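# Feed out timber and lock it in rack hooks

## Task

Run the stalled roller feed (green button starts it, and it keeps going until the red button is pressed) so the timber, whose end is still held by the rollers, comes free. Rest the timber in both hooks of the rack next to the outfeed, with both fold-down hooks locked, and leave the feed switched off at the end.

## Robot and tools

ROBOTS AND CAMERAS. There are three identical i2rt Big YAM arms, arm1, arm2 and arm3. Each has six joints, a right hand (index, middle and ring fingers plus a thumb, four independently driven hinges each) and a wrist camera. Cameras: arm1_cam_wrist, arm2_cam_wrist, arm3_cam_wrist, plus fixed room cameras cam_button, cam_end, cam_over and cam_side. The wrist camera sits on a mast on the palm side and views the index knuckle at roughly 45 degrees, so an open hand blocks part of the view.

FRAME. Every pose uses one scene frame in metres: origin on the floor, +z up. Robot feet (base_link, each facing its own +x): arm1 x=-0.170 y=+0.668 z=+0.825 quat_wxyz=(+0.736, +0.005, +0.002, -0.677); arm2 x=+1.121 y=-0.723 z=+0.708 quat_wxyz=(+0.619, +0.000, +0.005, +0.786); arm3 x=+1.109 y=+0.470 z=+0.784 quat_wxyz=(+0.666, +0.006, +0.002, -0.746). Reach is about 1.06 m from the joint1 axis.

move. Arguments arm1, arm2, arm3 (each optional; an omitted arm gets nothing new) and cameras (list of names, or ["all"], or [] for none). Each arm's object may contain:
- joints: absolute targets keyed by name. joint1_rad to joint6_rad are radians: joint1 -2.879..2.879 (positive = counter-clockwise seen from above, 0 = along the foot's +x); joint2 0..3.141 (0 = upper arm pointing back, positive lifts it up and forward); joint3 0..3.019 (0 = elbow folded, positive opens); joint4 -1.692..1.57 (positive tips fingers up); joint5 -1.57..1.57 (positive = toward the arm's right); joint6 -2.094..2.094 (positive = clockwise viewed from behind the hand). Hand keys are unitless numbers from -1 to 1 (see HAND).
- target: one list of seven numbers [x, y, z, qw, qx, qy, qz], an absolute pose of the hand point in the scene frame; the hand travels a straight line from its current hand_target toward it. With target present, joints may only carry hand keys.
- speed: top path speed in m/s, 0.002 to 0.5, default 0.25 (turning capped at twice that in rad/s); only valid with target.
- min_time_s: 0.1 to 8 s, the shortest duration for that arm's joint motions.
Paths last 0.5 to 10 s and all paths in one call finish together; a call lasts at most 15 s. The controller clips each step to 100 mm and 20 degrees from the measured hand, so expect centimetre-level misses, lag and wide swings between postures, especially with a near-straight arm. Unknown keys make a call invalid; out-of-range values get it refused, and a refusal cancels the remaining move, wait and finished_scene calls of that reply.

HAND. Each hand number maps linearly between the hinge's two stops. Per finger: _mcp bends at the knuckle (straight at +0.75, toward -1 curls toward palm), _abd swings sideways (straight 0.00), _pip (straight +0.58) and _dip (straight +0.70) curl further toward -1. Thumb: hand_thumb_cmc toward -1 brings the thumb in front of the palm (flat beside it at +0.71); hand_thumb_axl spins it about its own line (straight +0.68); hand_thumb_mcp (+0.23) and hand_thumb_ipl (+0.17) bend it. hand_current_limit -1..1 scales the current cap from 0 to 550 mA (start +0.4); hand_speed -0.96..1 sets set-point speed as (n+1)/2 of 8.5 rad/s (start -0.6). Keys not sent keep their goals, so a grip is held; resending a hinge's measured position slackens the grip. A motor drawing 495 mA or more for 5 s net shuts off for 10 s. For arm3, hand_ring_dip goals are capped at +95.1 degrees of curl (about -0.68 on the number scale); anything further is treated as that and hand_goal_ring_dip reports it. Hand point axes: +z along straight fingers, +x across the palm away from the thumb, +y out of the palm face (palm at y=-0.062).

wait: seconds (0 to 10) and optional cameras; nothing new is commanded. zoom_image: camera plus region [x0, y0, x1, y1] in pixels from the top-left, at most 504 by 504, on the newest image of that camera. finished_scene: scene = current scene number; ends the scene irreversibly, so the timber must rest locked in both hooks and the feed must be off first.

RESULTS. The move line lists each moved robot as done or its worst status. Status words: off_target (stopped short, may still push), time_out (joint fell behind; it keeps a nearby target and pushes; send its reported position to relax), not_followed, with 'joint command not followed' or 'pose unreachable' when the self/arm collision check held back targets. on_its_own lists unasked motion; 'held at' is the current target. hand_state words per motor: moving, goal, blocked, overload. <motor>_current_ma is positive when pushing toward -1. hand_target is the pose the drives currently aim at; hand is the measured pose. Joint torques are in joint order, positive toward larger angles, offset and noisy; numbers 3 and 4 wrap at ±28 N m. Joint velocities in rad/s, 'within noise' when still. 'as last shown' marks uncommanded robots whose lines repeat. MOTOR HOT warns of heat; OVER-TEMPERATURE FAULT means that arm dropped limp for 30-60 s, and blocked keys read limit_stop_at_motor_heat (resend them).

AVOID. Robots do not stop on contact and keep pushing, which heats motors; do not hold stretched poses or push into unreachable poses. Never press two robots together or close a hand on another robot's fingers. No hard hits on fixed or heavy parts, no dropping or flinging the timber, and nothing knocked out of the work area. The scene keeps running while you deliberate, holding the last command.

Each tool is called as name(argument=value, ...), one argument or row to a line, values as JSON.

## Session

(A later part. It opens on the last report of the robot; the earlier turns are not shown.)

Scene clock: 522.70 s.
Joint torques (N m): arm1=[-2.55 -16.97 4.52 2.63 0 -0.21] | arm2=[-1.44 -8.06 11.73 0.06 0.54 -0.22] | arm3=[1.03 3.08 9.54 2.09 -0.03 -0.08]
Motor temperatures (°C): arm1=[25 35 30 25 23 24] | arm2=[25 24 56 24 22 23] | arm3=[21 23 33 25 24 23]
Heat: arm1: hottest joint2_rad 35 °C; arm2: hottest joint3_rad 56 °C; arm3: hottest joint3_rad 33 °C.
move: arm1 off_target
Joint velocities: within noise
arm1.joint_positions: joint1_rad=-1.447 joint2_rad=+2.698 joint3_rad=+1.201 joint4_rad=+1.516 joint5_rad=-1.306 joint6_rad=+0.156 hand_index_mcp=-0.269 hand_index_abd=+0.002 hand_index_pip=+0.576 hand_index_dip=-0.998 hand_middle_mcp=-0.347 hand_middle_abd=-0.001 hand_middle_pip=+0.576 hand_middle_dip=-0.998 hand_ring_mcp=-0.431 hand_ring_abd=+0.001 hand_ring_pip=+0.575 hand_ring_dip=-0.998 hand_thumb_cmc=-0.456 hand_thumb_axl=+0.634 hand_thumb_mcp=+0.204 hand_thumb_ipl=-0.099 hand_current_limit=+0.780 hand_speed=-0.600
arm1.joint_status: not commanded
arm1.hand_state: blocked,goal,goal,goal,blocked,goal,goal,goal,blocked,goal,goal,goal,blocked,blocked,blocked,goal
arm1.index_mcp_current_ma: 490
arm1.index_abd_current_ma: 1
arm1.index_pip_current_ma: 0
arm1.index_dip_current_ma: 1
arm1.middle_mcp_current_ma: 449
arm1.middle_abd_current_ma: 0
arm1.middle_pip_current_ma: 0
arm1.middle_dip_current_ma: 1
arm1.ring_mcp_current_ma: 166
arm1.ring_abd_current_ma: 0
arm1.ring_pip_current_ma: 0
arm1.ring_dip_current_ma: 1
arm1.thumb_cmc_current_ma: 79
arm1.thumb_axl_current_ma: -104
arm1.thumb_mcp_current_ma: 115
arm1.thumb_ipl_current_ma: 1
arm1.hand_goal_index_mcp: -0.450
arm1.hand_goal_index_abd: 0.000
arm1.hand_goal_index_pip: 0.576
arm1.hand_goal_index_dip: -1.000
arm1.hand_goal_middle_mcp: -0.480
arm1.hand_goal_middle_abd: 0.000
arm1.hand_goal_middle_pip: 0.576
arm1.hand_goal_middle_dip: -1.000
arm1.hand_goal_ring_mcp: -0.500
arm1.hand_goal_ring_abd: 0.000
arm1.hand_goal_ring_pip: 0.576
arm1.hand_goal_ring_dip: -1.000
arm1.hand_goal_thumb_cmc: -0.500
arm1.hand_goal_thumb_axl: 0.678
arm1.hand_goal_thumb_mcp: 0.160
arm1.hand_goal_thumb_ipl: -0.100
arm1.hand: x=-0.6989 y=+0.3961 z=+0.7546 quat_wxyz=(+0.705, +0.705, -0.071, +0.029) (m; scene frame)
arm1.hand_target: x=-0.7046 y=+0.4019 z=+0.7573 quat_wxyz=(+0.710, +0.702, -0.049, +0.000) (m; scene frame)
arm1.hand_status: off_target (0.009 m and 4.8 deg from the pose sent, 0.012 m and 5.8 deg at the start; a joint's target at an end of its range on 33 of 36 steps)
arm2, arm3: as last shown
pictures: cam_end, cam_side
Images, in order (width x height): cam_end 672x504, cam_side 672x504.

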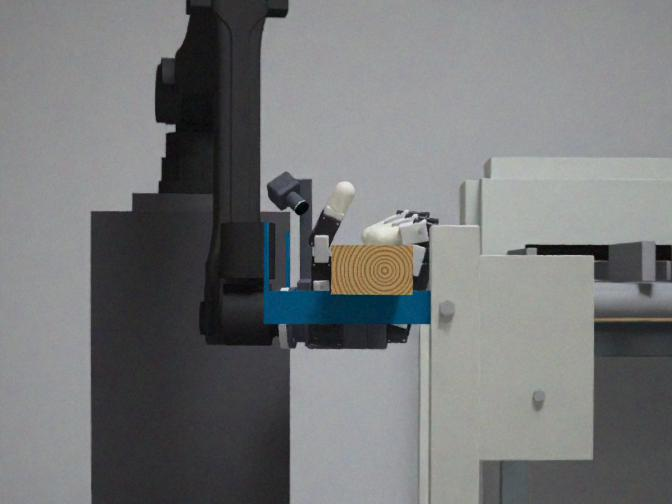

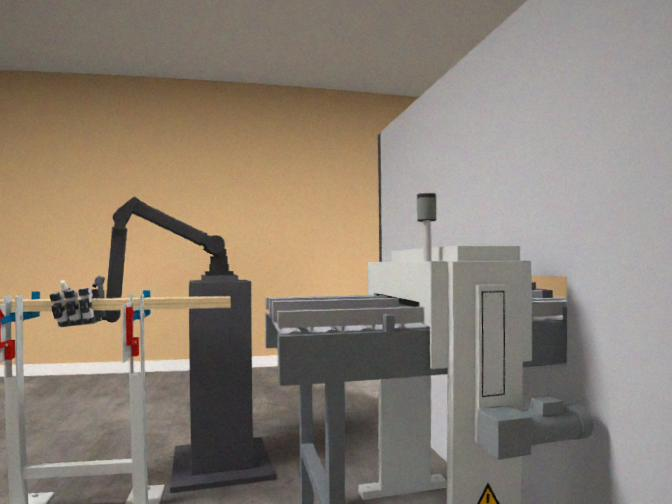

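move(
  arm1={"target": [-0.703, 0.402, 0.742, 0.7192, 0.6937, -0.0368, -0.013], "speed": 0.03},
  cameras=["cam_side", "cam_end"],
)

zoom_image(
  camera="cam_side",
  region=[0, 200, 252, 389],
)

Scene clock: 527.83 s.
Joint torques (N m): arm1=[-3.14 -15.5 4.29 2.22 0.07 -0.37] | arm2=[-0.38 -8.06 11.81 0.16 0.46 -0.27] | arm3=[0.97 3.14 9.54 1.99 -0.04 -0.09]
Motor temperatures (°C): arm1=[25 35 30 25 23 24] | arm2=[25 24 56 24 22 23] | arm3=[21 23 33 25 24 23]
Heat: arm1: hottest joint2_rad 35 °C; arm2: hottest joint3_rad 56 °C; arm3: hottest joint3_rad 33 °C.
move: arm1 off_target
Joint velocities: within noise
arm1.joint_positions: joint1_rad=-1.447 joint2_rad=+2.718 joint3_rad=+1.239 joint4_rad=+1.530 joint5_rad=-1.307 joint6_rad=+0.127 hand_index_mcp=-0.269 hand_index_abd=+0.004 hand_index_pip=+0.576 hand_index_dip=-0.998 hand_middle_mcp=-0.349 hand_middle_abd=-0.003 hand_middle_pip=+0.576 hand_middle_dip=-0.998 hand_ring_mcp=-0.431 hand_ring_abd=+0.001 hand_ring_pip=+0.575 hand_ring_dip=-0.998 hand_thumb_cmc=-0.455 hand_thumb_axl=+0.634 hand_thumb_mcp=+0.204 hand_thumb_ipl=-0.099 hand_current_limit=+0.780 hand_speed=-0.600
arm1.joint_status: not commanded
arm1.hand_state: blocked,goal,goal,goal,blocked,goal,goal,goal,blocked,goal,goal,goal,blocked,blocked,blocked,goal
arm1.index_mcp_current_ma: 489
arm1.index_abd_current_ma: 2
arm1.index_pip_current_ma: 0
arm1.index_dip_current_ma: 1
arm1.middle_mcp_current_ma: 438
arm1.middle_abd_current_ma: -1
arm1.middle_pip_current_ma: 0
arm1.middle_dip_current_ma: 1
arm1.ring_mcp_current_ma: 166
arm1.ring_abd_current_ma: 0
arm1.ring_pip_current_ma: 0
arm1.ring_dip_current_ma: 1
arm1.thumb_cmc_current_ma: 83
arm1.thumb_axl_current_ma: -105
arm1.thumb_mcp_current_ma: 116
arm1.thumb_ipl_current_ma: 1
arm1.hand_goal_index_mcp: -0.450
arm1.hand_goal_index_abd: 0.000
arm1.hand_goal_index_pip: 0.576
arm1.hand_goal_index_dip: -1.000
arm1.hand_goal_middle_mcp: -0.480
arm1.hand_goal_middle_abd: 0.000
arm1.hand_goal_middle_pip: 0.576
arm1.hand_goal_middle_dip: -1.000
arm1.hand_goal_ring_mcp: -0.500
arm1.hand_goal_ring_abd: 0.000
arm1.hand_goal_ring_pip: 0.576
arm1.hand_goal_ring_dip: -1.000
arm1.hand_goal_thumb_cmc: -0.500
arm1.hand_goal_thumb_axl: 0.678
arm1.hand_goal_thumb_mcp: 0.160
arm1.hand_goal_thumb_ipl: -0.100
arm1.hand: x=-0.7023 y=+0.3947 z=+0.7535 quat_wxyz=(+0.708, +0.704, -0.048, +0.009) (m; scene frame)
arm1.hand_target: x=-0.7029 y=+0.4019 z=+0.7420 quat_wxyz=(+0.709, +0.704, -0.037, -0.013) (m; scene frame)
arm1.hand_status: off_target (0.014 m and 3.3 deg from the pose sent, 0.014 m and 6.6 deg at the start; a joint's target at an end of its range on 38 of 40 steps)
arm2.joint_positions: joint1_rad=-0.016 joint2_rad=+1.176 joint3_rad=+1.428 joint4_rad=-1.677 joint5_rad=+0.039 joint6_rad=+1.805 hand_index_mcp=+0.749 hand_index_abd=-0.002 hand_index_pip=+0.573 hand_index_dip=+0.693 hand_middle_mcp=-0.465 hand_middle_abd=+0.000 hand_middle_pip=-0.698 hand_middle_dip=+0.696 hand_ring_mcp=-0.468 hand_ring_abd=+0.000 hand_ring_pip=-0.698 hand_ring_dip=+0.696 hand_thumb_cmc=+0.715 hand_thumb_axl=+0.677 hand_thumb_mcp=+0.223 hand_thumb_ipl=+0.168 hand_current_limit=+0.400 hand_speed=-0.600
arm2.joint_status: not commanded
arm2.hand_state: goal,goal,goal,goal,goal,goal,goal,goal,goal,goal,goal,goal,goal,goal,goal,goal
arm2.index_mcp_current_ma: -11
arm2.index_abd_current_ma: -4
arm2.index_pip_current_ma: -6
arm2.index_dip_current_ma: -5
arm2.middle_mcp_current_ma: 45
arm2.middle_abd_current_ma: 0
arm2.middle_pip_current_ma: 4
arm2.middle_dip_current_ma: 0
arm2.ring_mcp_current_ma: 34
arm2.ring_abd_current_ma: 0
arm2.ring_pip_current_ma: 5
arm2.ring_dip_current_ma: 0
arm2.thumb_cmc_current_ma: 2
arm2.thumb_axl_current_ma: -1
arm2.thumb_mcp_current_ma: -9
arm2.thumb_ipl_current_ma: -1
arm2.hand_goal_index_mcp: 0.754
arm2.hand_goal_index_abd: 0.000
arm2.hand_goal_index_pip: 0.576
arm2.hand_goal_index_dip: 0.696
arm2.hand_goal_middle_mcp: -0.480
arm2.hand_goal_middle_abd: 0.000
arm2.hand_goal_middle_pip: -0.700
arm2.hand_goal_middle_dip: 0.696
arm2.hand_goal_ring_mcp: -0.480
arm2.hand_goal_ring_abd: 0.000
arm2.hand_goal_ring_pip: -0.700
arm2.hand_goal_ring_dip: 0.696
arm2.hand_goal_thumb_cmc: 0.714
arm2.hand_goal_thumb_axl: 0.678
arm2.hand_goal_thumb_mcp: 0.226
arm2.hand_goal_thumb_ipl: 0.168
arm2.hand: x=+1.1400 y=-0.4065 z=+1.0595 quat_wxyz=(-0.051, +0.711, +0.699, +0.051) (m; scene frame)
arm2.hand_target: x=+1.1436 y=-0.4030 z=+1.0784 quat_wxyz=(-0.065, +0.707, +0.701, +0.064) (m; scene frame)
arm2.hand_status: not commanded
arm3: as last shown
pictures: cam_end, cam_side
Images, in order (width x height): cam_end 672x504, cam_side 672x504.

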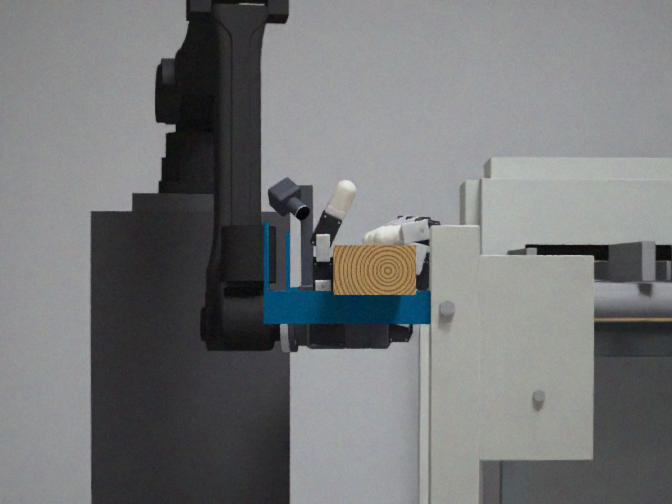

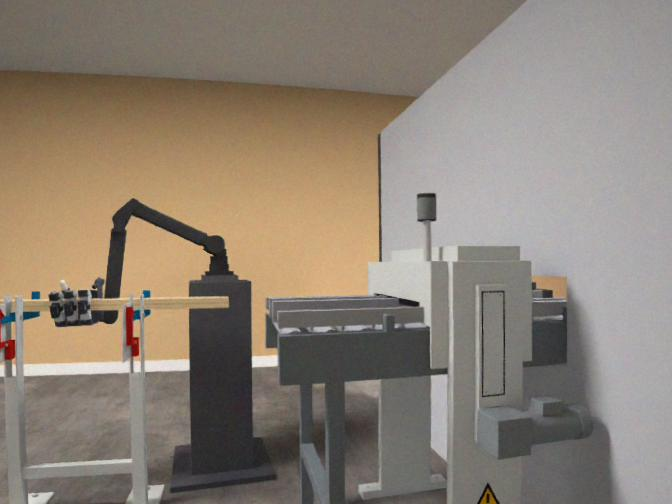

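Scaled by 2.000 from the camera's 672x504 image, which has a finer 960x720 frame.

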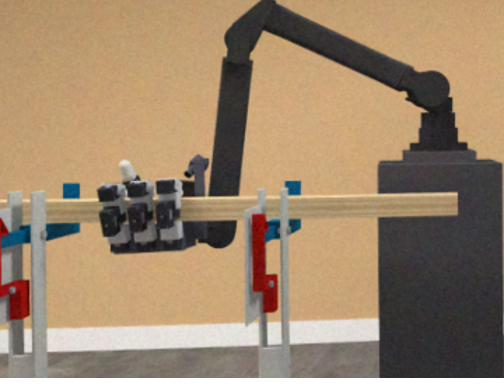

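move(
  arm1={"joints": {"hand_speed": -0.75, "hand_index_mcp": 0.753, "hand_index_dip": 0.696, "hand_middle_mcp": 0.753, "hand_middle_dip": 0.696, "hand_ring_mcp": 0.753, "hand_ring_dip": 0.696, "hand_thumb_mcp": 0.32}},
  cameras=["cam_end", "cam_side"],
)

move(
  arm1={"target": [-0.70, 0.395, 0.715, 0.7071, 0.7071, -0.03, -0.01], "speed": 0.05},
  cameras=["cam_end", "cam_side", "arm1_cam_wrist"],
)

zoom_image(
  camera="cam_side",
  region=[0, 200, 252, 389],
)

Scene clock: 544.63 s.
Joint torques (N m): arm1=[-1.96 -15.03 3.58 2.22 0.17 -0.11] | arm2=[-1.61 -7.59 11.73 0.06 0.55 -0.31] | arm3=[0.85 2.9 9.51 2.02 -0.04 -0.1]
Motor temperatures (°C): arm1=[25 34 30 25 23 24] | arm2=[25 24 56 24 22 23] | arm3=[21 23 33 25 24 23]
Heat: arm1: hottest joint2_rad 34 °C; arm2: hottest joint3_rad 56 °C; arm3: hottest joint3_rad 33 °C.
move: arm1 done
Joint velocities: within noise
arm1.joint_positions: joint1_rad=-1.453 joint2_rad=+2.724 joint3_rad=+1.253 joint4_rad=+1.530 joint5_rad=-1.309 joint6_rad=+0.105 hand_index_mcp=+0.762 hand_index_abd=+0.002 hand_index_pip=+0.576 hand_index_dip=+0.693 hand_middle_mcp=+0.761 hand_middle_abd=-0.003 hand_middle_pip=+0.576 hand_middle_dip=+0.694 hand_ring_mcp=+0.762 hand_ring_abd=+0.001 hand_ring_pip=+0.576 hand_ring_dip=+0.694 hand_thumb_cmc=-0.495 hand_thumb_axl=+0.676 hand_thumb_mcp=+0.318 hand_thumb_ipl=-0.099 hand_current_limit=+0.780 hand_speed=-0.750
arm1.joint_status: all done
arm1.hand_state: goal,goal,goal,goal,goal,goal,goal,goal,goal,goal,goal,goal,goal,goal,goal,goal
arm1.index_mcp_current_ma: 7
arm1.index_abd_current_ma: 1
arm1.index_pip_current_ma: 0
arm1.index_dip_current_ma: -1
arm1.middle_mcp_current_ma: 5
arm1.middle_abd_current_ma: -1
arm1.middle_pip_current_ma: 0
arm1.middle_dip_current_ma: -1
arm1.ring_mcp_current_ma: 7
arm1.ring_abd_current_ma: 0
arm1.ring_pip_current_ma: 0
arm1.ring_dip_current_ma: -1
arm1.thumb_cmc_current_ma: 3
arm1.thumb_axl_current_ma: -1
arm1.thumb_mcp_current_ma: -1
arm1.thumb_ipl_current_ma: 1
arm1.hand_goal_index_mcp: 0.754
arm1.hand_goal_index_abd: 0.000
arm1.hand_goal_index_pip: 0.576
arm1.hand_goal_index_dip: 0.696
arm1.hand_goal_middle_mcp: 0.754
arm1.hand_goal_middle_abd: 0.000
arm1.hand_goal_middle_pip: 0.576
arm1.hand_goal_middle_dip: 0.696
arm1.hand_goal_ring_mcp: 0.754
arm1.hand_goal_ring_abd: 0.000
arm1.hand_goal_ring_pip: 0.576
arm1.hand_goal_ring_dip: 0.696
arm1.hand_goal_thumb_cmc: -0.500
arm1.hand_goal_thumb_axl: 0.678
arm1.hand_goal_thumb_mcp: 0.320
arm1.hand_goal_thumb_ipl: -0.100
arm1.hand: x=-0.7046 y=+0.3972 z=+0.7532 quat_wxyz=(+0.709, +0.704, -0.040, -0.003) (m; scene frame)
arm1.hand_target: x=-0.7041 y=+0.4040 z=+0.7423 quat_wxyz=(+0.710, +0.704, -0.038, -0.015) (m; scene frame)
arm1.hand_status: not commanded
arm2, arm3: as last shown
pictures: cam_end, cam_side
Images, in order (width x height): cam_end 672x504, cam_side 672x504.

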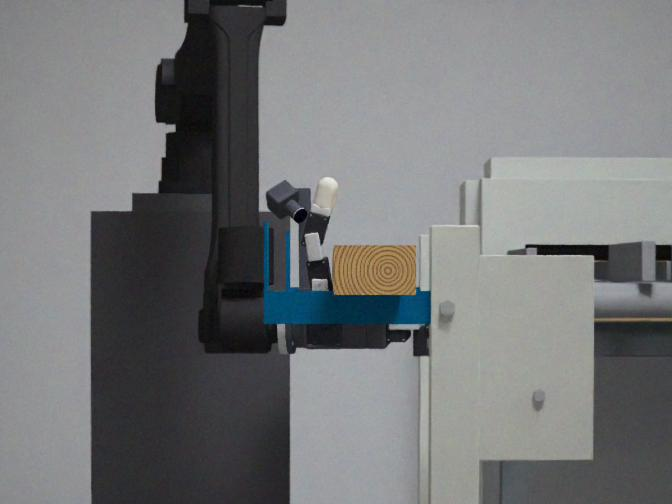

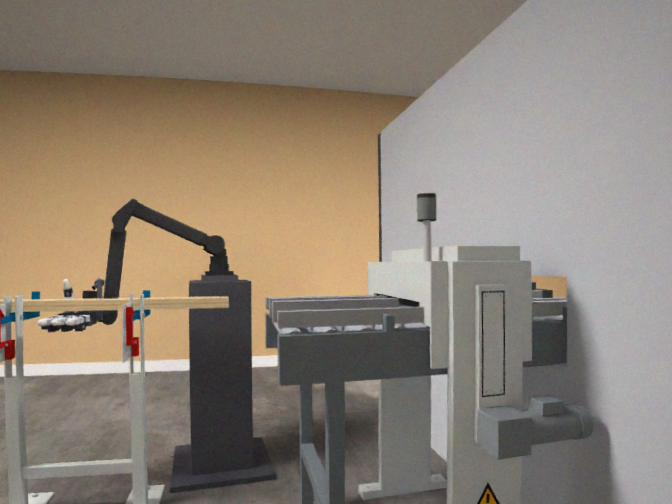

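Scene clock: 545.90 s.
Joint torques (N m): arm1=[-1.03 -16.03 3.44 1.54 0.01 -0.09] | arm2=[-1.9 -8.59 11.79 0.35 0.57 -0.24] | arm3=[1.03 3.19 9.54 2.03 -0.03 -0.09]
Motor temperatures (°C): arm1=[25 34 30 25 23 24] | arm2=[25 24 56 24 22 23] | arm3=[21 23 33 25 24 23]
Heat: arm1: hottest joint2_rad 34 °C; arm2: hottest joint3_rad 56 °C; arm3: hottest joint3_rad 33 °C.
move: arm1 off_target
Joint velocities: within noise
arm1.joint_positions: joint1_rad=-1.450 joint2_rad=+2.784 joint3_rad=+1.302 joint4_rad=+1.530 joint5_rad=-1.309 joint6_rad=+0.072 hand_index_mcp=+0.762 hand_index_abd=+0.002 hand_index_pip=+0.576 hand_index_dip=+0.693 hand_middle_mcp=+0.761 hand_middle_abd=-0.003 hand_middle_pip=+0.576 hand_middle_dip=+0.694 hand_ring_mcp=+0.762 hand_ring_abd=+0.001 hand_ring_pip=+0.576 hand_ring_dip=+0.694 hand_thumb_cmc=-0.495 hand_thumb_axl=+0.676 hand_thumb_mcp=+0.318 hand_thumb_ipl=-0.099 hand_current_limit=+0.780 hand_speed=-0.750
arm1.joint_status: not commanded
arm1.hand_state: goal,goal,goal,goal,goal,goal,goal,goal,goal,goal,goal,goal,goal,goal,goal,goal
arm1.index_mcp_current_ma: 7
arm1.index_abd_current_ma: 1
arm1.index_pip_current_ma: 0
arm1.index_dip_current_ma: -1
arm1.middle_mcp_current_ma: 5
arm1.middle_abd_current_ma: -1
arm1.middle_pip_current_ma: 0
arm1.middle_dip_current_ma: -1
arm1.ring_mcp_current_ma: 7
arm1.ring_abd_current_ma: 0
arm1.ring_pip_current_ma: 0
arm1.ring_dip_current_ma: -1
arm1.thumb_cmc_current_ma: 3
arm1.thumb_axl_current_ma: -1
arm1.thumb_mcp_current_ma: -1
arm1.thumb_ipl_current_ma: 1
arm1.hand_goal_index_mcp: 0.754
arm1.hand_goal_index_abd: 0.000
arm1.hand_goal_index_pip: 0.576
arm1.hand_goal_index_dip: 0.696
arm1.hand_goal_middle_mcp: 0.754
arm1.hand_goal_middle_abd: 0.000
arm1.hand_goal_middle_pip: 0.576
arm1.hand_goal_middle_dip: 0.696
arm1.hand_goal_ring_mcp: 0.754
arm1.hand_goal_ring_abd: 0.000
arm1.hand_goal_ring_pip: 0.576
arm1.hand_goal_ring_dip: 0.696
arm1.hand_goal_thumb_cmc: -0.500
arm1.hand_goal_thumb_axl: 0.678
arm1.hand_goal_thumb_mcp: 0.320
arm1.hand_goal_thumb_ipl: -0.100
arm1.hand: x=-0.7025 y=+0.3953 z=+0.7296 quat_wxyz=(+0.708, +0.705, -0.031, -0.010) (m; scene frame)
arm1.hand_target: x=-0.6982 y=+0.3937 z=+0.7151 quat_wxyz=(+0.707, +0.707, -0.030, -0.008) (m; scene frame)
arm1.hand_status: off_target (0.015 m and 0.2 deg from the pose sent, 0.039 m and 1.4 deg at the start)
arm2, arm3: as last shown
pictures: arm1_cam_wrist, cam_end, cam_side
Images, in order (width x height): arm1_cam_wrist 672x504, cam_end 672x504, cam_side 672x504.

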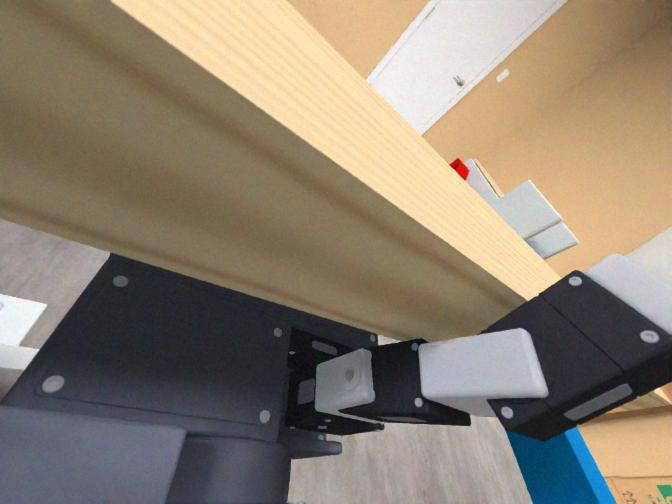

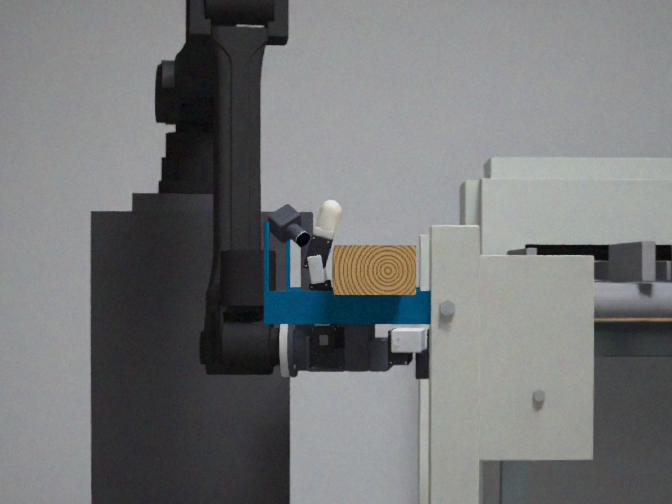

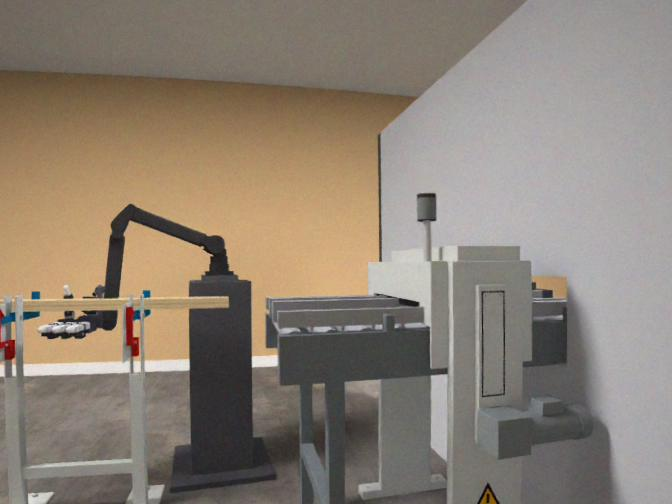

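Scaled by 2.000 from the camera's 672x504 image, which has a finer 960x720 frame.

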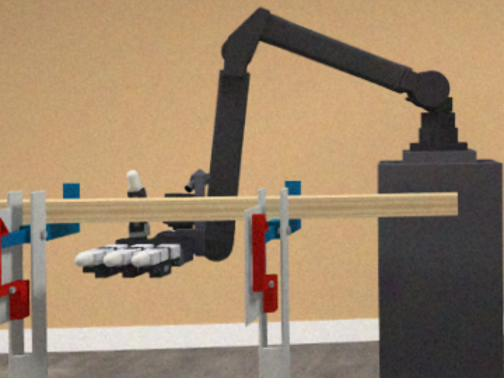

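move(
  arm1={"target": [-0.675, 0.40, 0.655, 0.7071, 0.7071, 0, 0], "speed": 0.08},
)

move(
  arm1={"target": [-0.675, 0.45, 0.65, 0.6969, 0.6969, -0.122, -0.122], "speed": 0.08},
  cameras=["cam_end", "cam_over"],
)

move(
  arm1={"target": [-0.70, 0.525, 0.645, 0.6645, 0.6645, -0.2418, -0.2418], "speed": 0.1},
  cameras=["cam_end", "cam_over"],
)

Scene clock: 554.60 s.
Joint torques (N m): arm1=[-2.26 -15.74 3.28 2.21 -0.28 -0.08] | arm2=[-1.38 -7.77 11.9 0.08 0.53 -0.2] | arm3=[1.03 3.14 9.51 1.94 -0.05 -0.08]
Motor temperatures (°C): arm1=[25 33 30 25 23 24] | arm2=[25 24 56 24 22 23] | arm3=[21 23 33 25 24 23]
Heat: arm1: hottest joint2_rad 33 °C; arm2: hottest joint3_rad 56 °C; arm3: hottest joint3_rad 33 °C.
move: arm1 off_target
Joint velocities: within noise
arm1.joint_positions: joint1_rad=-1.461 joint2_rad=+2.929 joint3_rad=+1.403 joint4_rad=+1.530 joint5_rad=-1.358 joint6_rad=+0.016 hand_index_mcp=+0.762 hand_index_abd=+0.002 hand_index_pip=+0.576 hand_index_dip=+0.693 hand_middle_mcp=+0.761 hand_middle_abd=-0.003 hand_middle_pip=+0.576 hand_middle_dip=+0.694 hand_ring_mcp=+0.762 hand_ring_abd=+0.001 hand_ring_pip=+0.576 hand_ring_dip=+0.694 hand_thumb_cmc=-0.496 hand_thumb_axl=+0.676 hand_thumb_mcp=+0.336 hand_thumb_ipl=-0.092 hand_current_limit=+0.780 hand_speed=-0.750
arm1.joint_status: not commanded
arm1.hand_state: goal,goal,goal,goal,goal,goal,goal,goal,goal,goal,goal,goal,goal,goal,goal,goal
arm1.index_mcp_current_ma: 7
arm1.index_abd_current_ma: 1
arm1.index_pip_current_ma: 0
arm1.index_dip_current_ma: -1
arm1.middle_mcp_current_ma: 5
arm1.middle_abd_current_ma: -1
arm1.middle_pip_current_ma: 0
arm1.middle_dip_current_ma: -1
arm1.ring_mcp_current_ma: 7
arm1.ring_abd_current_ma: 0
arm1.ring_pip_current_ma: 0
arm1.ring_dip_current_ma: -1
arm1.thumb_cmc_current_ma: 2
arm1.thumb_axl_current_ma: -1
arm1.thumb_mcp_current_ma: 24
arm1.thumb_ipl_current_ma: 9
arm1.hand_goal_index_mcp: 0.754
arm1.hand_goal_index_abd: 0.000
arm1.hand_goal_index_pip: 0.576
arm1.hand_goal_index_dip: 0.696
arm1.hand_goal_middle_mcp: 0.754
arm1.hand_goal_middle_abd: 0.000
arm1.hand_goal_middle_pip: 0.576
arm1.hand_goal_middle_dip: 0.696
arm1.hand_goal_ring_mcp: 0.754
arm1.hand_goal_ring_abd: 0.000
arm1.hand_goal_ring_pip: 0.576
arm1.hand_goal_ring_dip: 0.696
arm1.hand_goal_thumb_cmc: -0.500
arm1.hand_goal_thumb_axl: 0.678
arm1.hand_goal_thumb_mcp: 0.320
arm1.hand_goal_thumb_ipl: -0.100
arm1.hand: x=-0.6856 y=+0.4010 z=+0.6687 quat_wxyz=(+0.704, +0.710, -0.013, -0.001) (m; scene frame)
arm1.hand_target: x=-0.6783 y=+0.4052 z=+0.6558 quat_wxyz=(+0.704, +0.710, -0.007, -0.007) (m; scene frame)
arm1.hand_status: off_target (0.017 m and 1.5 deg from the pose sent, 0.080 m and 3.7 deg at the start; a joint's target at an end of its range on 33 of 45 steps)
arm2, arm3: as last shown
pictures: none

Scene clock: 557.23 s.
Joint torques (N m): arm1=[-2.14 -17.49 0.35 2.45 0.08 -0.11] | arm2=[-1.49 -8.64 11.85 0.13 0.54 -0.28] | arm3=[1.2 3.02 9.5 1.99 -0.03 -0.07]
Motor temperatures (°C): arm1=[25 33 30 25 23 24] | arm2=[25 24 57 24 22 23] | arm3=[21 23 33 25 24 23]
Heat: arm1: hottest joint2_rad 33 °C; arm2: hottest joint3_rad 57 °C; arm3: hottest joint3_rad 33 °C.
move: arm1 off_target
Joint velocities: within noise
arm1.joint_positions: joint1_rad=-1.499 joint2_rad=+2.929 joint3_rad=+1.237 joint4_rad=+1.530 joint5_rad=-1.119 joint6_rad=-0.126 hand_index_mcp=+0.762 hand_index_abd=+0.002 hand_index_pip=+0.576 hand_index_dip=+0.693 hand_middle_mcp=+0.761 hand_middle_abd=-0.003 hand_middle_pip=+0.576 hand_middle_dip=+0.694 hand_ring_mcp=+0.762 hand_ring_abd=+0.001 hand_ring_pip=+0.576 hand_ring_dip=+0.694 hand_thumb_cmc=-0.496 hand_thumb_axl=+0.677 hand_thumb_mcp=+0.322 hand_thumb_ipl=-0.098 hand_current_limit=+0.780 hand_speed=-0.750
arm1.joint_status: not commanded
arm1.hand_state: goal,goal,goal,goal,goal,goal,goal,goal,goal,goal,goal,goal,goal,goal,goal,goal
arm1.index_mcp_current_ma: 7
arm1.index_abd_current_ma: 1
arm1.index_pip_current_ma: 0
arm1.index_dip_current_ma: -1
arm1.middle_mcp_current_ma: 5
arm1.middle_abd_current_ma: -1
arm1.middle_pip_current_ma: 0
arm1.middle_dip_current_ma: -1
arm1.ring_mcp_current_ma: 7
arm1.ring_abd_current_ma: 0
arm1.ring_pip_current_ma: 0
arm1.ring_dip_current_ma: -1
arm1.thumb_cmc_current_ma: 3
arm1.thumb_axl_current_ma: -1
arm1.thumb_mcp_current_ma: 1
arm1.thumb_ipl_current_ma: 1
arm1.hand_goal_index_mcp: 0.754
arm1.hand_goal_index_abd: 0.000
arm1.hand_goal_index_pip: 0.576
arm1.hand_goal_index_dip: 0.696
arm1.hand_goal_middle_mcp: 0.754
arm1.hand_goal_middle_abd: 0.000
arm1.hand_goal_middle_pip: 0.576
arm1.hand_goal_middle_dip: 0.696
arm1.hand_goal_ring_mcp: 0.754
arm1.hand_goal_ring_abd: 0.000
arm1.hand_goal_ring_pip: 0.576
arm1.hand_goal_ring_dip: 0.696
arm1.hand_goal_thumb_cmc: -0.500
arm1.hand_goal_thumb_axl: 0.678
arm1.hand_goal_thumb_mcp: 0.320
arm1.hand_goal_thumb_ipl: -0.100
arm1.hand: x=-0.6731 y=+0.4384 z=+0.6465 quat_wxyz=(+0.672, +0.726, -0.114, -0.092) (m; scene frame)
arm1.hand_target: x=-0.6727 y=+0.4449 z=+0.6500 quat_wxyz=(+0.672, +0.725, -0.111, -0.107) (m; scene frame)
arm1.hand_status: off_target (0.012 m and 5.6 deg from the pose sent, 0.053 m and 18.8 deg at the start; a joint's target at an end of its range on 77 of 79 steps)
arm2, arm3: as last shown
pictures: cam_end, cam_over
Images, in order (width x height): cam_end 672x504, cam_over 672x504.

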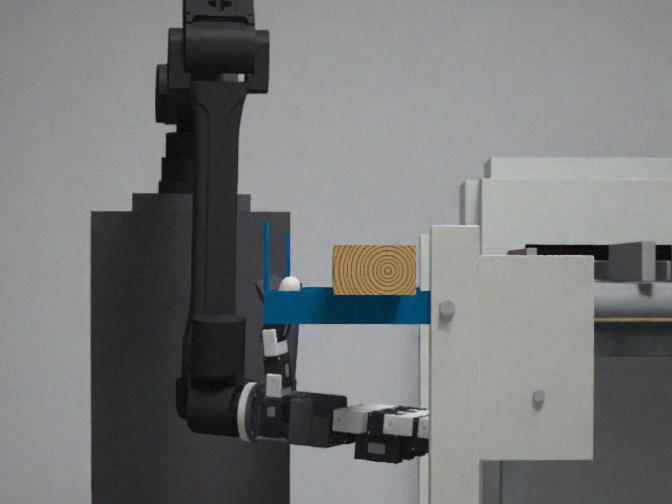

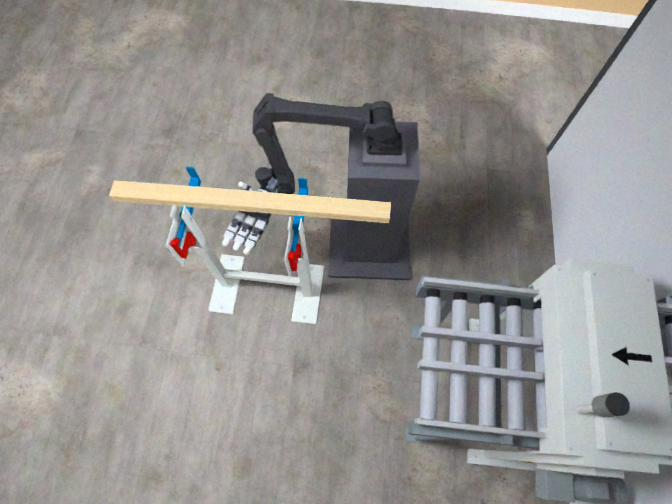

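Scene clock: 559.73 s.
Joint torques (N m): arm1=[-3.19 -18.26 0.01 2.55 -0.06 -0.1] | arm2=[-1.61 -9.23 11.7 0.29 0.55 -0.25] | arm3=[1.08 3.02 9.57 1.99 -0.04 -0.1]
Motor temperatures (°C): arm1=[25 33 30 25 23 24] | arm2=[25 24 57 24 22 23] | arm3=[21 23 33 25 24 23]
Heat: arm1: hottest joint2_rad 33 °C; arm2: hottest joint3_rad 57 °C; arm3: hottest joint3_rad 33 °C.
move: arm1 off_target
Joint velocities: within noise
arm1.joint_positions: joint1_rad=-1.620 joint2_rad=+2.929 joint3_rad=+1.152 joint4_rad=+1.530 joint5_rad=-0.908 joint6_rad=-0.168 hand_index_mcp=+0.762 hand_index_abd=+0.002 hand_index_pip=+0.576 hand_index_dip=+0.693 hand_middle_mcp=+0.761 hand_middle_abd=-0.003 hand_middle_pip=+0.576 hand_middle_dip=+0.694 hand_ring_mcp=+0.762 hand_ring_abd=+0.001 hand_ring_pip=+0.576 hand_ring_dip=+0.694 hand_thumb_cmc=-0.496 hand_thumb_axl=+0.677 hand_thumb_mcp=+0.322 hand_thumb_ipl=-0.098 hand_current_limit=+0.780 hand_speed=-0.750
arm1.joint_status: not commanded
arm1.hand_state: goal,goal,goal,goal,goal,goal,goal,goal,goal,goal,goal,goal,goal,goal,goal,goal
arm1.index_mcp_current_ma: 7
arm1.index_abd_current_ma: 1
arm1.index_pip_current_ma: 0
arm1.index_dip_current_ma: -1
arm1.middle_mcp_current_ma: 5
arm1.middle_abd_current_ma: -1
arm1.middle_pip_current_ma: 0
arm1.middle_dip_current_ma: -1
arm1.ring_mcp_current_ma: 7
arm1.ring_abd_current_ma: 0
arm1.ring_pip_current_ma: 0
arm1.ring_dip_current_ma: -1
arm1.thumb_cmc_current_ma: 3
arm1.thumb_axl_current_ma: -1
arm1.thumb_mcp_current_ma: 1
arm1.thumb_ipl_current_ma: 1
arm1.hand_goal_index_mcp: 0.754
arm1.hand_goal_index_abd: 0.000
arm1.hand_goal_index_pip: 0.576
arm1.hand_goal_index_dip: 0.696
arm1.hand_goal_middle_mcp: 0.754
arm1.hand_goal_middle_abd: 0.000
arm1.hand_goal_middle_pip: 0.576
arm1.hand_goal_middle_dip: 0.696
arm1.hand_goal_ring_mcp: 0.754
arm1.hand_goal_ring_abd: 0.000
arm1.hand_goal_ring_pip: 0.576
arm1.hand_goal_ring_dip: 0.696
arm1.hand_goal_thumb_cmc: -0.500
arm1.hand_goal_thumb_axl: 0.678
arm1.hand_goal_thumb_mcp: 0.320
arm1.hand_goal_thumb_ipl: -0.100
arm1.hand: x=-0.6961 y=+0.5203 z=+0.6314 quat_wxyz=(+0.620, +0.723, -0.240, -0.188) (m; scene frame)
arm1.hand_target: x=-0.7007 y=+0.5261 z=+0.6444 quat_wxyz=(+0.621, +0.719, -0.231, -0.208) (m; scene frame)
arm1.hand_status: off_target (0.015 m and 10.4 deg from the pose sent, 0.091 m and 23.7 deg at the start; a joint's target at an end of its range on 75 of 75 steps)
arm2: as last shown
arm3.joint_positions: joint1_rad=+0.572 joint2_rad=+0.577 joint3_rad=+1.415 joint4_rad=-1.384 joint5_rad=-0.038 joint6_rad=+1.105 hand_index_mcp=+0.754 hand_index_abd=+0.000 hand_index_pip=+0.577 hand_index_dip=+0.696 hand_middle_mcp=+0.754 hand_middle_abd=+0.000 hand_middle_pip=+0.577 hand_middle_dip=+0.696 hand_ring_mcp=+0.754 hand_ring_abd=+0.000 hand_ring_pip=+0.577 hand_ring_dip=+0.696 hand_thumb_cmc=+0.714 hand_thumb_axl=+0.677 hand_thumb_mcp=+0.226 hand_thumb_ipl=+0.168 hand_current_limit=+0.400 hand_speed=-0.600
arm3.joint_status: not commanded
arm3.hand_state: goal,goal,goal,goal,goal,goal,goal,goal,goal,goal,goal,goal,goal,goal,goal,goal
arm3.index_mcp_current_ma: 0
arm3.index_abd_current_ma: 0
arm3.index_pip_current_ma: 0
arm3.index_dip_current_ma: 0
arm3.middle_mcp_current_ma: 0
arm3.middle_abd_current_ma: 0
arm3.middle_pip_current_ma: 0
arm3.middle_dip_current_ma: 0
arm3.ring_mcp_current_ma: 0
arm3.ring_abd_current_ma: 0
arm3.ring_pip_current_ma: 0
arm3.ring_dip_current_ma: 0
arm3.thumb_cmc_current_ma: 0
arm3.thumb_axl_current_ma: 0
arm3.thumb_mcp_current_ma: 0
arm3.thumb_ipl_current_ma: 0
arm3.hand_goal_index_mcp: 0.754
arm3.hand_goal_index_abd: 0.000
arm3.hand_goal_index_pip: 0.576
arm3.hand_goal_index_dip: 0.696
arm3.hand_goal_middle_mcp: 0.754
arm3.hand_goal_middle_abd: 0.000
arm3.hand_goal_middle_pip: 0.576
arm3.hand_goal_middle_dip: 0.696
arm3.hand_goal_ring_mcp: 0.754
arm3.hand_goal_ring_abd: 0.000
arm3.hand_goal_ring_pip: 0.576
arm3.hand_goal_ring_dip: 0.696
arm3.hand_goal_thumb_cmc: 0.714
arm3.hand_goal_thumb_axl: 0.678
arm3.hand_goal_thumb_mcp: 0.226
arm3.hand_goal_thumb_ipl: 0.168
arm3.hand: x=+1.1306 y=+0.2306 z=+1.3443 quat_wxyz=(+0.331, +0.830, -0.271, +0.359) (m; scene frame)
arm3.hand_target: x=+1.1291 y=+0.2335 z=+1.3554 quat_wxyz=(+0.339, +0.824, -0.269, +0.366) (m; scene frame)
arm3.hand_status: not commanded
pictures: cam_end, cam_over
Images, in order (width x height): cam_end 672x504, cam_over 672x504.

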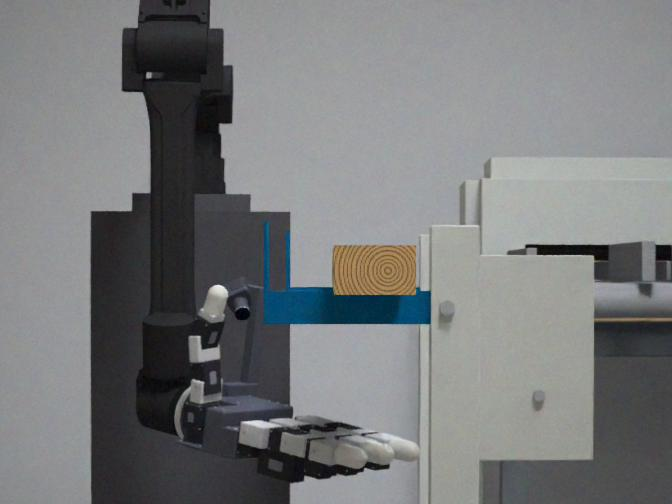

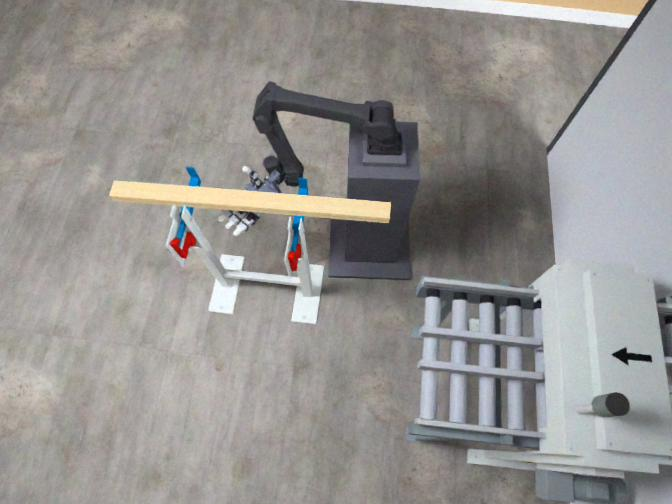

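move(
  arm1={"target": [-0.735, 0.605, 0.645, 0.5964, 0.5964, -0.3799, -0.3799], "speed": 0.12},
)

move(
  arm1={"target": [-0.76, 0.68, 0.66, 0.5, 0.5, -0.5, -0.5], "speed": 0.15},
)

move(
  arm1={"target": [-0.73, 0.70, 0.92, 0.5, 0.5, -0.5, -0.5], "speed": 0.2},
  cameras=["cam_end", "cam_over", "cam_side", "cam_button"],
)

zoom_image(
  camera="cam_side",
  region=[0, 285, 170, 375],
)

zoom_image(
  camera="cam_over",
  region=[155, 155, 335, 285],
)

zoom_image(
  camera="cam_end",
  region=[200, 180, 620, 495],
)

Scene clock: 568.77 s.
Joint torques (N m): arm1=[-2.32 -18.08 -0.02 2.76 0.07 0.16] | arm2=[-1.61 -8.29 11.77 0.28 0.5 -0.27] | arm3=[0.91 2.96 9.48 2.02 -0.02 -0.08]
Motor temperatures (°C): arm1=[25 33 30 25 23 24] | arm2=[25 24 57 24 22 23] | arm3=[21 23 33 25 24 23]
Heat: arm1: hottest joint2_rad 33 °C; arm2: hottest joint3_rad 57 °C; arm3: hottest joint3_rad 33 °C.
move: arm1 off_target
Joint velocities: within noise
arm1.joint_positions: joint1_rad=-1.669 joint2_rad=+2.895 joint3_rad=+1.090 joint4_rad=+1.530 joint5_rad=-0.545 joint6_rad=-0.154 hand_index_mcp=+0.762 hand_index_abd=+0.002 hand_index_pip=+0.576 hand_index_dip=+0.693 hand_middle_mcp=+0.761 hand_middle_abd=-0.003 hand_middle_pip=+0.576 hand_middle_dip=+0.694 hand_ring_mcp=+0.762 hand_ring_abd=+0.001 hand_ring_pip=+0.576 hand_ring_dip=+0.694 hand_thumb_cmc=-0.496 hand_thumb_axl=+0.677 hand_thumb_mcp=+0.321 hand_thumb_ipl=-0.099 hand_current_limit=+0.780 hand_speed=-0.750
arm1.joint_status: not commanded
arm1.hand_state: goal,goal,goal,goal,goal,goal,goal,goal,goal,goal,goal,goal,goal,goal,goal,goal
arm1.index_mcp_current_ma: 7
arm1.index_abd_current_ma: 1
arm1.index_pip_current_ma: 0
arm1.index_dip_current_ma: -1
arm1.middle_mcp_current_ma: 5
arm1.middle_abd_current_ma: -1
arm1.middle_pip_current_ma: 0
arm1.middle_dip_current_ma: -1
arm1.ring_mcp_current_ma: 7
arm1.ring_abd_current_ma: 0
arm1.ring_pip_current_ma: 0
arm1.ring_dip_current_ma: -1
arm1.thumb_cmc_current_ma: 2
arm1.thumb_axl_current_ma: -1
arm1.thumb_mcp_current_ma: 1
arm1.thumb_ipl_current_ma: 1
arm1.hand_goal_index_mcp: 0.754
arm1.hand_goal_index_abd: 0.000
arm1.hand_goal_index_pip: 0.576
arm1.hand_goal_index_dip: 0.696
arm1.hand_goal_middle_mcp: 0.754
arm1.hand_goal_middle_abd: 0.000
arm1.hand_goal_middle_pip: 0.576
arm1.hand_goal_middle_dip: 0.696
arm1.hand_goal_ring_mcp: 0.754
arm1.hand_goal_ring_abd: 0.000
arm1.hand_goal_ring_pip: 0.576
arm1.hand_goal_ring_dip: 0.696
arm1.hand_goal_thumb_cmc: -0.500
arm1.hand_goal_thumb_axl: 0.678
arm1.hand_goal_thumb_mcp: 0.320
arm1.hand_goal_thumb_ipl: -0.100
arm1.hand: x=-0.7306 y=+0.5967 z=+0.6306 quat_wxyz=(+0.535, +0.689, -0.381, -0.307) (m; scene frame)
arm1.hand_target: x=-0.7358 y=+0.6035 z=+0.6447 quat_wxyz=(+0.540, +0.679, -0.382, -0.318) (m; scene frame)
arm1.hand_status: off_target (0.017 m and 15.3 deg from the pose sent, 0.094 m and 31.1 deg at the start; a joint's target at an end of its range on 87 of 87 steps)
arm2, arm3: as last shown
pictures: none

Scene clock: 571.73 s.
Joint torques (N m): arm1=[-0.85 -17.85 1.33 3.08 0.26 0.15] | arm2=[-1.55 -8.35 11.66 0.31 0.53 -0.22] | arm3=[1.2 3.02 9.46 2.09 -0.05 -0.07]
Motor temperatures (°C): arm1=[25 33 30 25 23 24] | arm2=[25 24 57 24 22 23] | arm3=[21 23 33 25 24 23]
Heat: arm1: hottest joint2_rad 33 °C; arm2: hottest joint3_rad 57 °C; arm3: hottest joint3_rad 33 °C.
move: arm1 off_target
Joint velocities: within noise
arm1.joint_positions: joint1_rad=-1.625 joint2_rad=+2.852 joint3_rad=+1.066 joint4_rad=+1.530 joint5_rad=+0.043 joint6_rad=+0.012 hand_index_mcp=+0.762 hand_index_abd=+0.002 hand_index_pip=+0.576 hand_index_dip=+0.693 hand_middle_mcp=+0.761 hand_middle_abd=-0.003 hand_middle_pip=+0.576 hand_middle_dip=+0.694 hand_ring_mcp=+0.762 hand_ring_abd=+0.001 hand_ring_pip=+0.576 hand_ring_dip=+0.694 hand_thumb_cmc=-0.496 hand_thumb_axl=+0.677 hand_thumb_mcp=+0.321 hand_thumb_ipl=-0.099 hand_current_limit=+0.780 hand_speed=-0.750
arm1.joint_status: not commanded
arm1.hand_state: goal,goal,goal,goal,goal,goal,goal,goal,goal,goal,goal,goal,goal,goal,goal,goal
arm1.index_mcp_current_ma: 7
arm1.index_abd_current_ma: 1
arm1.index_pip_current_ma: 0
arm1.index_dip_current_ma: -1
arm1.middle_mcp_current_ma: 5
arm1.middle_abd_current_ma: -1
arm1.middle_pip_current_ma: 0
arm1.middle_dip_current_ma: -1
arm1.ring_mcp_current_ma: 7
arm1.ring_abd_current_ma: 0
arm1.ring_pip_current_ma: 0
arm1.ring_dip_current_ma: -1
arm1.thumb_cmc_current_ma: 2
arm1.thumb_axl_current_ma: -1
arm1.thumb_mcp_current_ma: 1
arm1.thumb_ipl_current_ma: 1
arm1.hand_goal_index_mcp: 0.754
arm1.hand_goal_index_abd: 0.000
arm1.hand_goal_index_pip: 0.576
arm1.hand_goal_index_dip: 0.696
arm1.hand_goal_middle_mcp: 0.754
arm1.hand_goal_middle_abd: 0.000
arm1.hand_goal_middle_pip: 0.576
arm1.hand_goal_middle_dip: 0.696
arm1.hand_goal_ring_mcp: 0.754
arm1.hand_goal_ring_abd: 0.000
arm1.hand_goal_ring_pip: 0.576
arm1.hand_goal_ring_dip: 0.696
arm1.hand_goal_thumb_cmc: -0.500
arm1.hand_goal_thumb_axl: 0.678
arm1.hand_goal_thumb_mcp: 0.320
arm1.hand_goal_thumb_ipl: -0.100
arm1.hand: x=-0.7528 y=+0.6840 z=+0.6431 quat_wxyz=(+0.425, +0.558, -0.563, -0.437) (m; scene frame)
arm1.hand_target: x=-0.7611 y=+0.6786 z=+0.6597 quat_wxyz=(+0.443, +0.546, -0.555, -0.445) (m; scene frame)
arm1.hand_status: off_target (0.019 m and 14.9 deg from the pose sent, 0.093 m and 34.2 deg at the start; a joint's target at an end of its range on 89 of 89 steps)
arm2, arm3: as last shown
pictures: none

Scene clock: 573.83 s.
Joint torques (N m): arm1=[-2.67 -15.56 1.74 2.84 -0.26 -0.01] | arm2=[-1.08 -7.36 11.64 0.17 0.49 -0.23] | arm3=[0.79 3.19 9.47 1.99 -0.05 -0.07]
Motor temperatures (°C): arm1=[25 33 30 25 23 24] | arm2=[25 24 57 24 22 23] | arm3=[21 23 33 25 24 23]
Heat: arm1: hottest joint2_rad 33 °C; arm2: hottest joint3_rad 57 °C; arm3: hottest joint3_rad 33 °C.
move: arm1 off_target
Joint velocities: within noise
arm1.joint_positions: joint1_rad=-1.666 joint2_rad=+2.227 joint3_rad=+0.681 joint4_rad=+1.530 joint5_rad=-0.010 joint6_rad=+0.012 hand_index_mcp=+0.762 hand_index_abd=+0.002 hand_index_pip=+0.576 hand_index_dip=+0.693 hand_middle_mcp=+0.761 hand_middle_abd=-0.003 hand_middle_pip=+0.576 hand_middle_dip=+0.694 hand_ring_mcp=+0.762 hand_ring_abd=+0.001 hand_ring_pip=+0.576 hand_ring_dip=+0.694 hand_thumb_cmc=-0.496 hand_thumb_axl=+0.677 hand_thumb_mcp=+0.321 hand_thumb_ipl=-0.099 hand_current_limit=+0.780 hand_speed=-0.750
arm1.joint_status: not commanded
arm1.hand_state: goal,goal,goal,goal,goal,goal,goal,goal,goal,goal,goal,goal,goal,goal,goal,goal
arm1.index_mcp_current_ma: 7
arm1.index_abd_current_ma: 1
arm1.index_pip_current_ma: 0
arm1.index_dip_current_ma: -1
arm1.middle_mcp_current_ma: 5
arm1.middle_abd_current_ma: -1
arm1.middle_pip_current_ma: 0
arm1.middle_dip_current_ma: -1
arm1.ring_mcp_current_ma: 7
arm1.ring_abd_current_ma: 0
arm1.ring_pip_current_ma: 0
arm1.ring_dip_current_ma: -1
arm1.thumb_cmc_current_ma: 2
arm1.thumb_axl_current_ma: -1
arm1.thumb_mcp_current_ma: 1
arm1.thumb_ipl_current_ma: 1
arm1.hand_goal_index_mcp: 0.754
arm1.hand_goal_index_abd: 0.000
arm1.hand_goal_index_pip: 0.576
arm1.hand_goal_index_dip: 0.696
arm1.hand_goal_middle_mcp: 0.754
arm1.hand_goal_middle_abd: 0.000
arm1.hand_goal_middle_pip: 0.576
arm1.hand_goal_middle_dip: 0.696
arm1.hand_goal_ring_mcp: 0.754
arm1.hand_goal_ring_abd: 0.000
arm1.hand_goal_ring_pip: 0.576
arm1.hand_goal_ring_dip: 0.696
arm1.hand_goal_thumb_cmc: -0.500
arm1.hand_goal_thumb_axl: 0.678
arm1.hand_goal_thumb_mcp: 0.320
arm1.hand_goal_thumb_ipl: -0.100
arm1.hand: x=-0.7357 y=+0.6965 z=+0.9110 quat_wxyz=(+0.495, +0.504, -0.507, -0.495) (m; scene frame)
arm1.hand_target: x=-0.7321 y=+0.7019 z=+0.9192 quat_wxyz=(+0.497, +0.498, -0.503, -0.502) (m; scene frame)
arm1.hand_status: off_target (0.011 m and 1.2 deg from the pose sent, 0.278 m and 14.9 deg at the start; a joint's target at an end of its range on 41 of 63 steps)
arm2.joint_positions: joint1_rad=-0.016 joint2_rad=+1.176 joint3_rad=+1.428 joint4_rad=-1.677 joint5_rad=+0.039 joint6_rad=+1.805 hand_index_mcp=+0.749 hand_index_abd=-0.002 hand_index_pip=+0.573 hand_index_dip=+0.693 hand_middle_mcp=-0.465 hand_middle_abd=+0.000 hand_middle_pip=-0.698 hand_middle_dip=+0.696 hand_ring_mcp=-0.468 hand_ring_abd=+0.000 hand_ring_pip=-0.698 hand_ring_dip=+0.696 hand_thumb_cmc=+0.715 hand_thumb_axl=+0.677 hand_thumb_mcp=+0.223 hand_thumb_ipl=+0.168 hand_current_limit=+0.400 hand_speed=-0.600
arm2.joint_status: not commanded
arm2.hand_state: goal,goal,goal,goal,goal,goal,goal,goal,goal,goal,goal,goal,goal,goal,goal,goal
arm2.index_mcp_current_ma: -11
arm2.index_abd_current_ma: -4
arm2.index_pip_current_ma: -6
arm2.index_dip_current_ma: -5
arm2.middle_mcp_current_ma: 45
arm2.middle_abd_current_ma: 0
arm2.middle_pip_current_ma: 4
arm2.middle_dip_current_ma: 0
arm2.ring_mcp_current_ma: 34
arm2.ring_abd_current_ma: 0
arm2.ring_pip_current_ma: 5
arm2.ring_dip_current_ma: 0
arm2.thumb_cmc_current_ma: 2
arm2.thumb_axl_current_ma: -1
arm2.thumb_mcp_current_ma: -9
arm2.thumb_ipl_current_ma: -1
arm2.hand_goal_index_mcp: 0.754
arm2.hand_goal_index_abd: 0.000
arm2.hand_goal_index_pip: 0.576
arm2.hand_goal_index_dip: 0.696
arm2.hand_goal_middle_mcp: -0.480
arm2.hand_goal_middle_abd: 0.000
arm2.hand_goal_middle_pip: -0.700
arm2.hand_goal_middle_dip: 0.696
arm2.hand_goal_ring_mcp: -0.480
arm2.hand_goal_ring_abd: 0.000
arm2.hand_goal_ring_pip: -0.700
arm2.hand_goal_ring_dip: 0.696
arm2.hand_goal_thumb_cmc: 0.714
arm2.hand_goal_thumb_axl: 0.678
arm2.hand_goal_thumb_mcp: 0.226
arm2.hand_goal_thumb_ipl: 0.168
arm2.hand: x=+1.1400 y=-0.4065 z=+1.0595 quat_wxyz=(-0.051, +0.711, +0.699, +0.051) (m; scene frame)
arm2.hand_target: x=+1.1436 y=-0.4030 z=+1.0784 quat_wxyz=(-0.065, +0.707, +0.701, +0.064) (m; scene frame)
arm2.hand_status: not commanded
arm3: as last shown
pictures: cam_button, cam_end, cam_over, cam_side
Images, in order (width x height): cam_button 672x504, cam_end 672x504, cam_over 672x504, cam_side 672x504.

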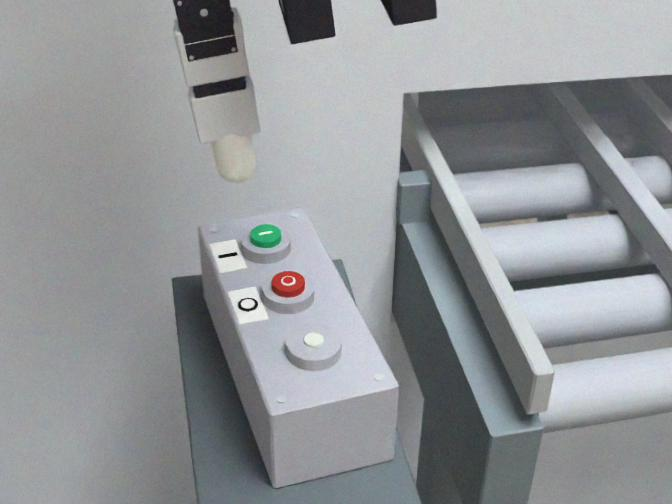

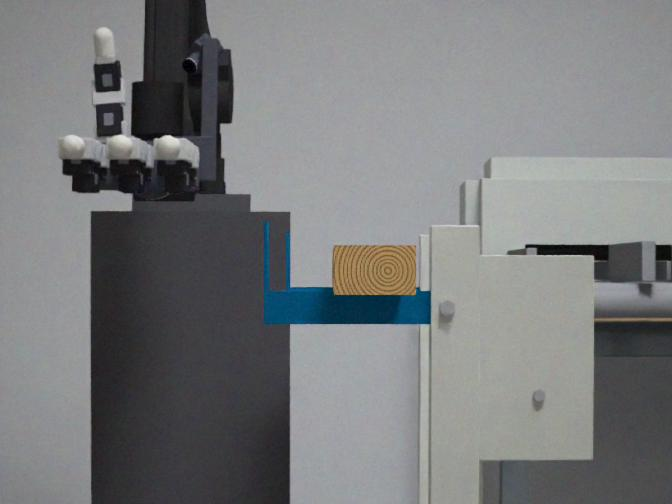

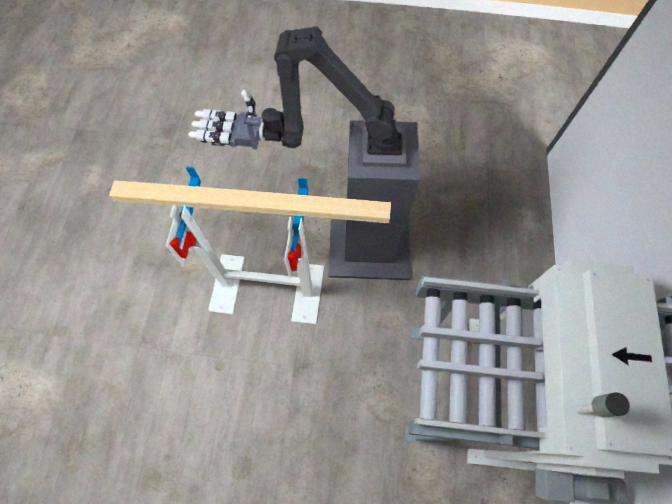

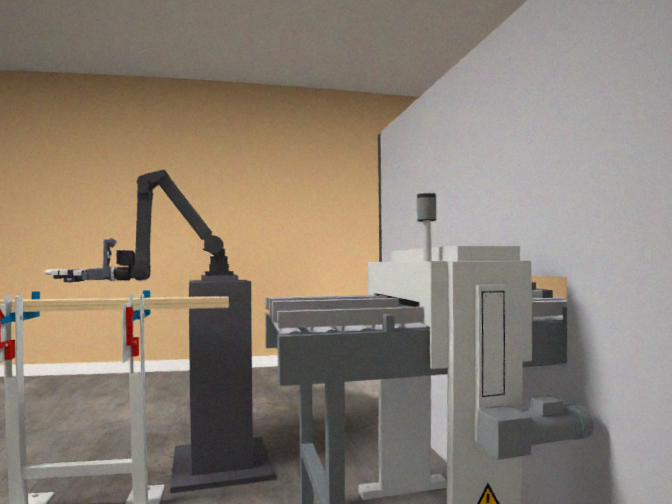

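Scaled by 2.965 from the camera's 672x504 image, which has a finer 960x720 frame.

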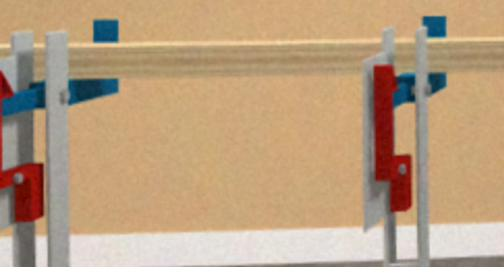

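Scaled by 2.800 from the camera's 672x504 image, which has a finer 960x720 frame.

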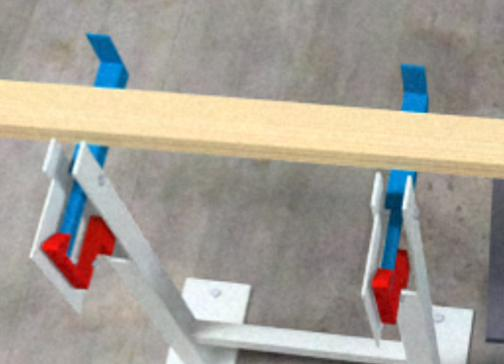

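Scaled by 1.200 from the camera's 672x504 image, which has a finer 960x720 frame.

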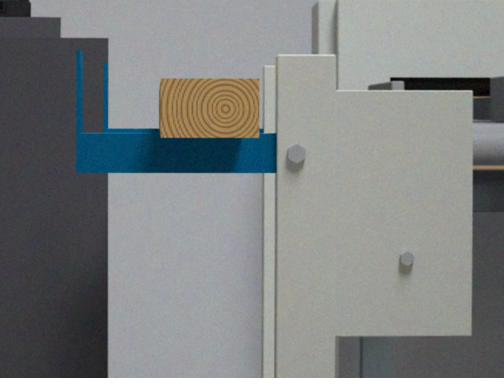

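finished_scene(
  scene=2,
)

The scene is finished: the task was done.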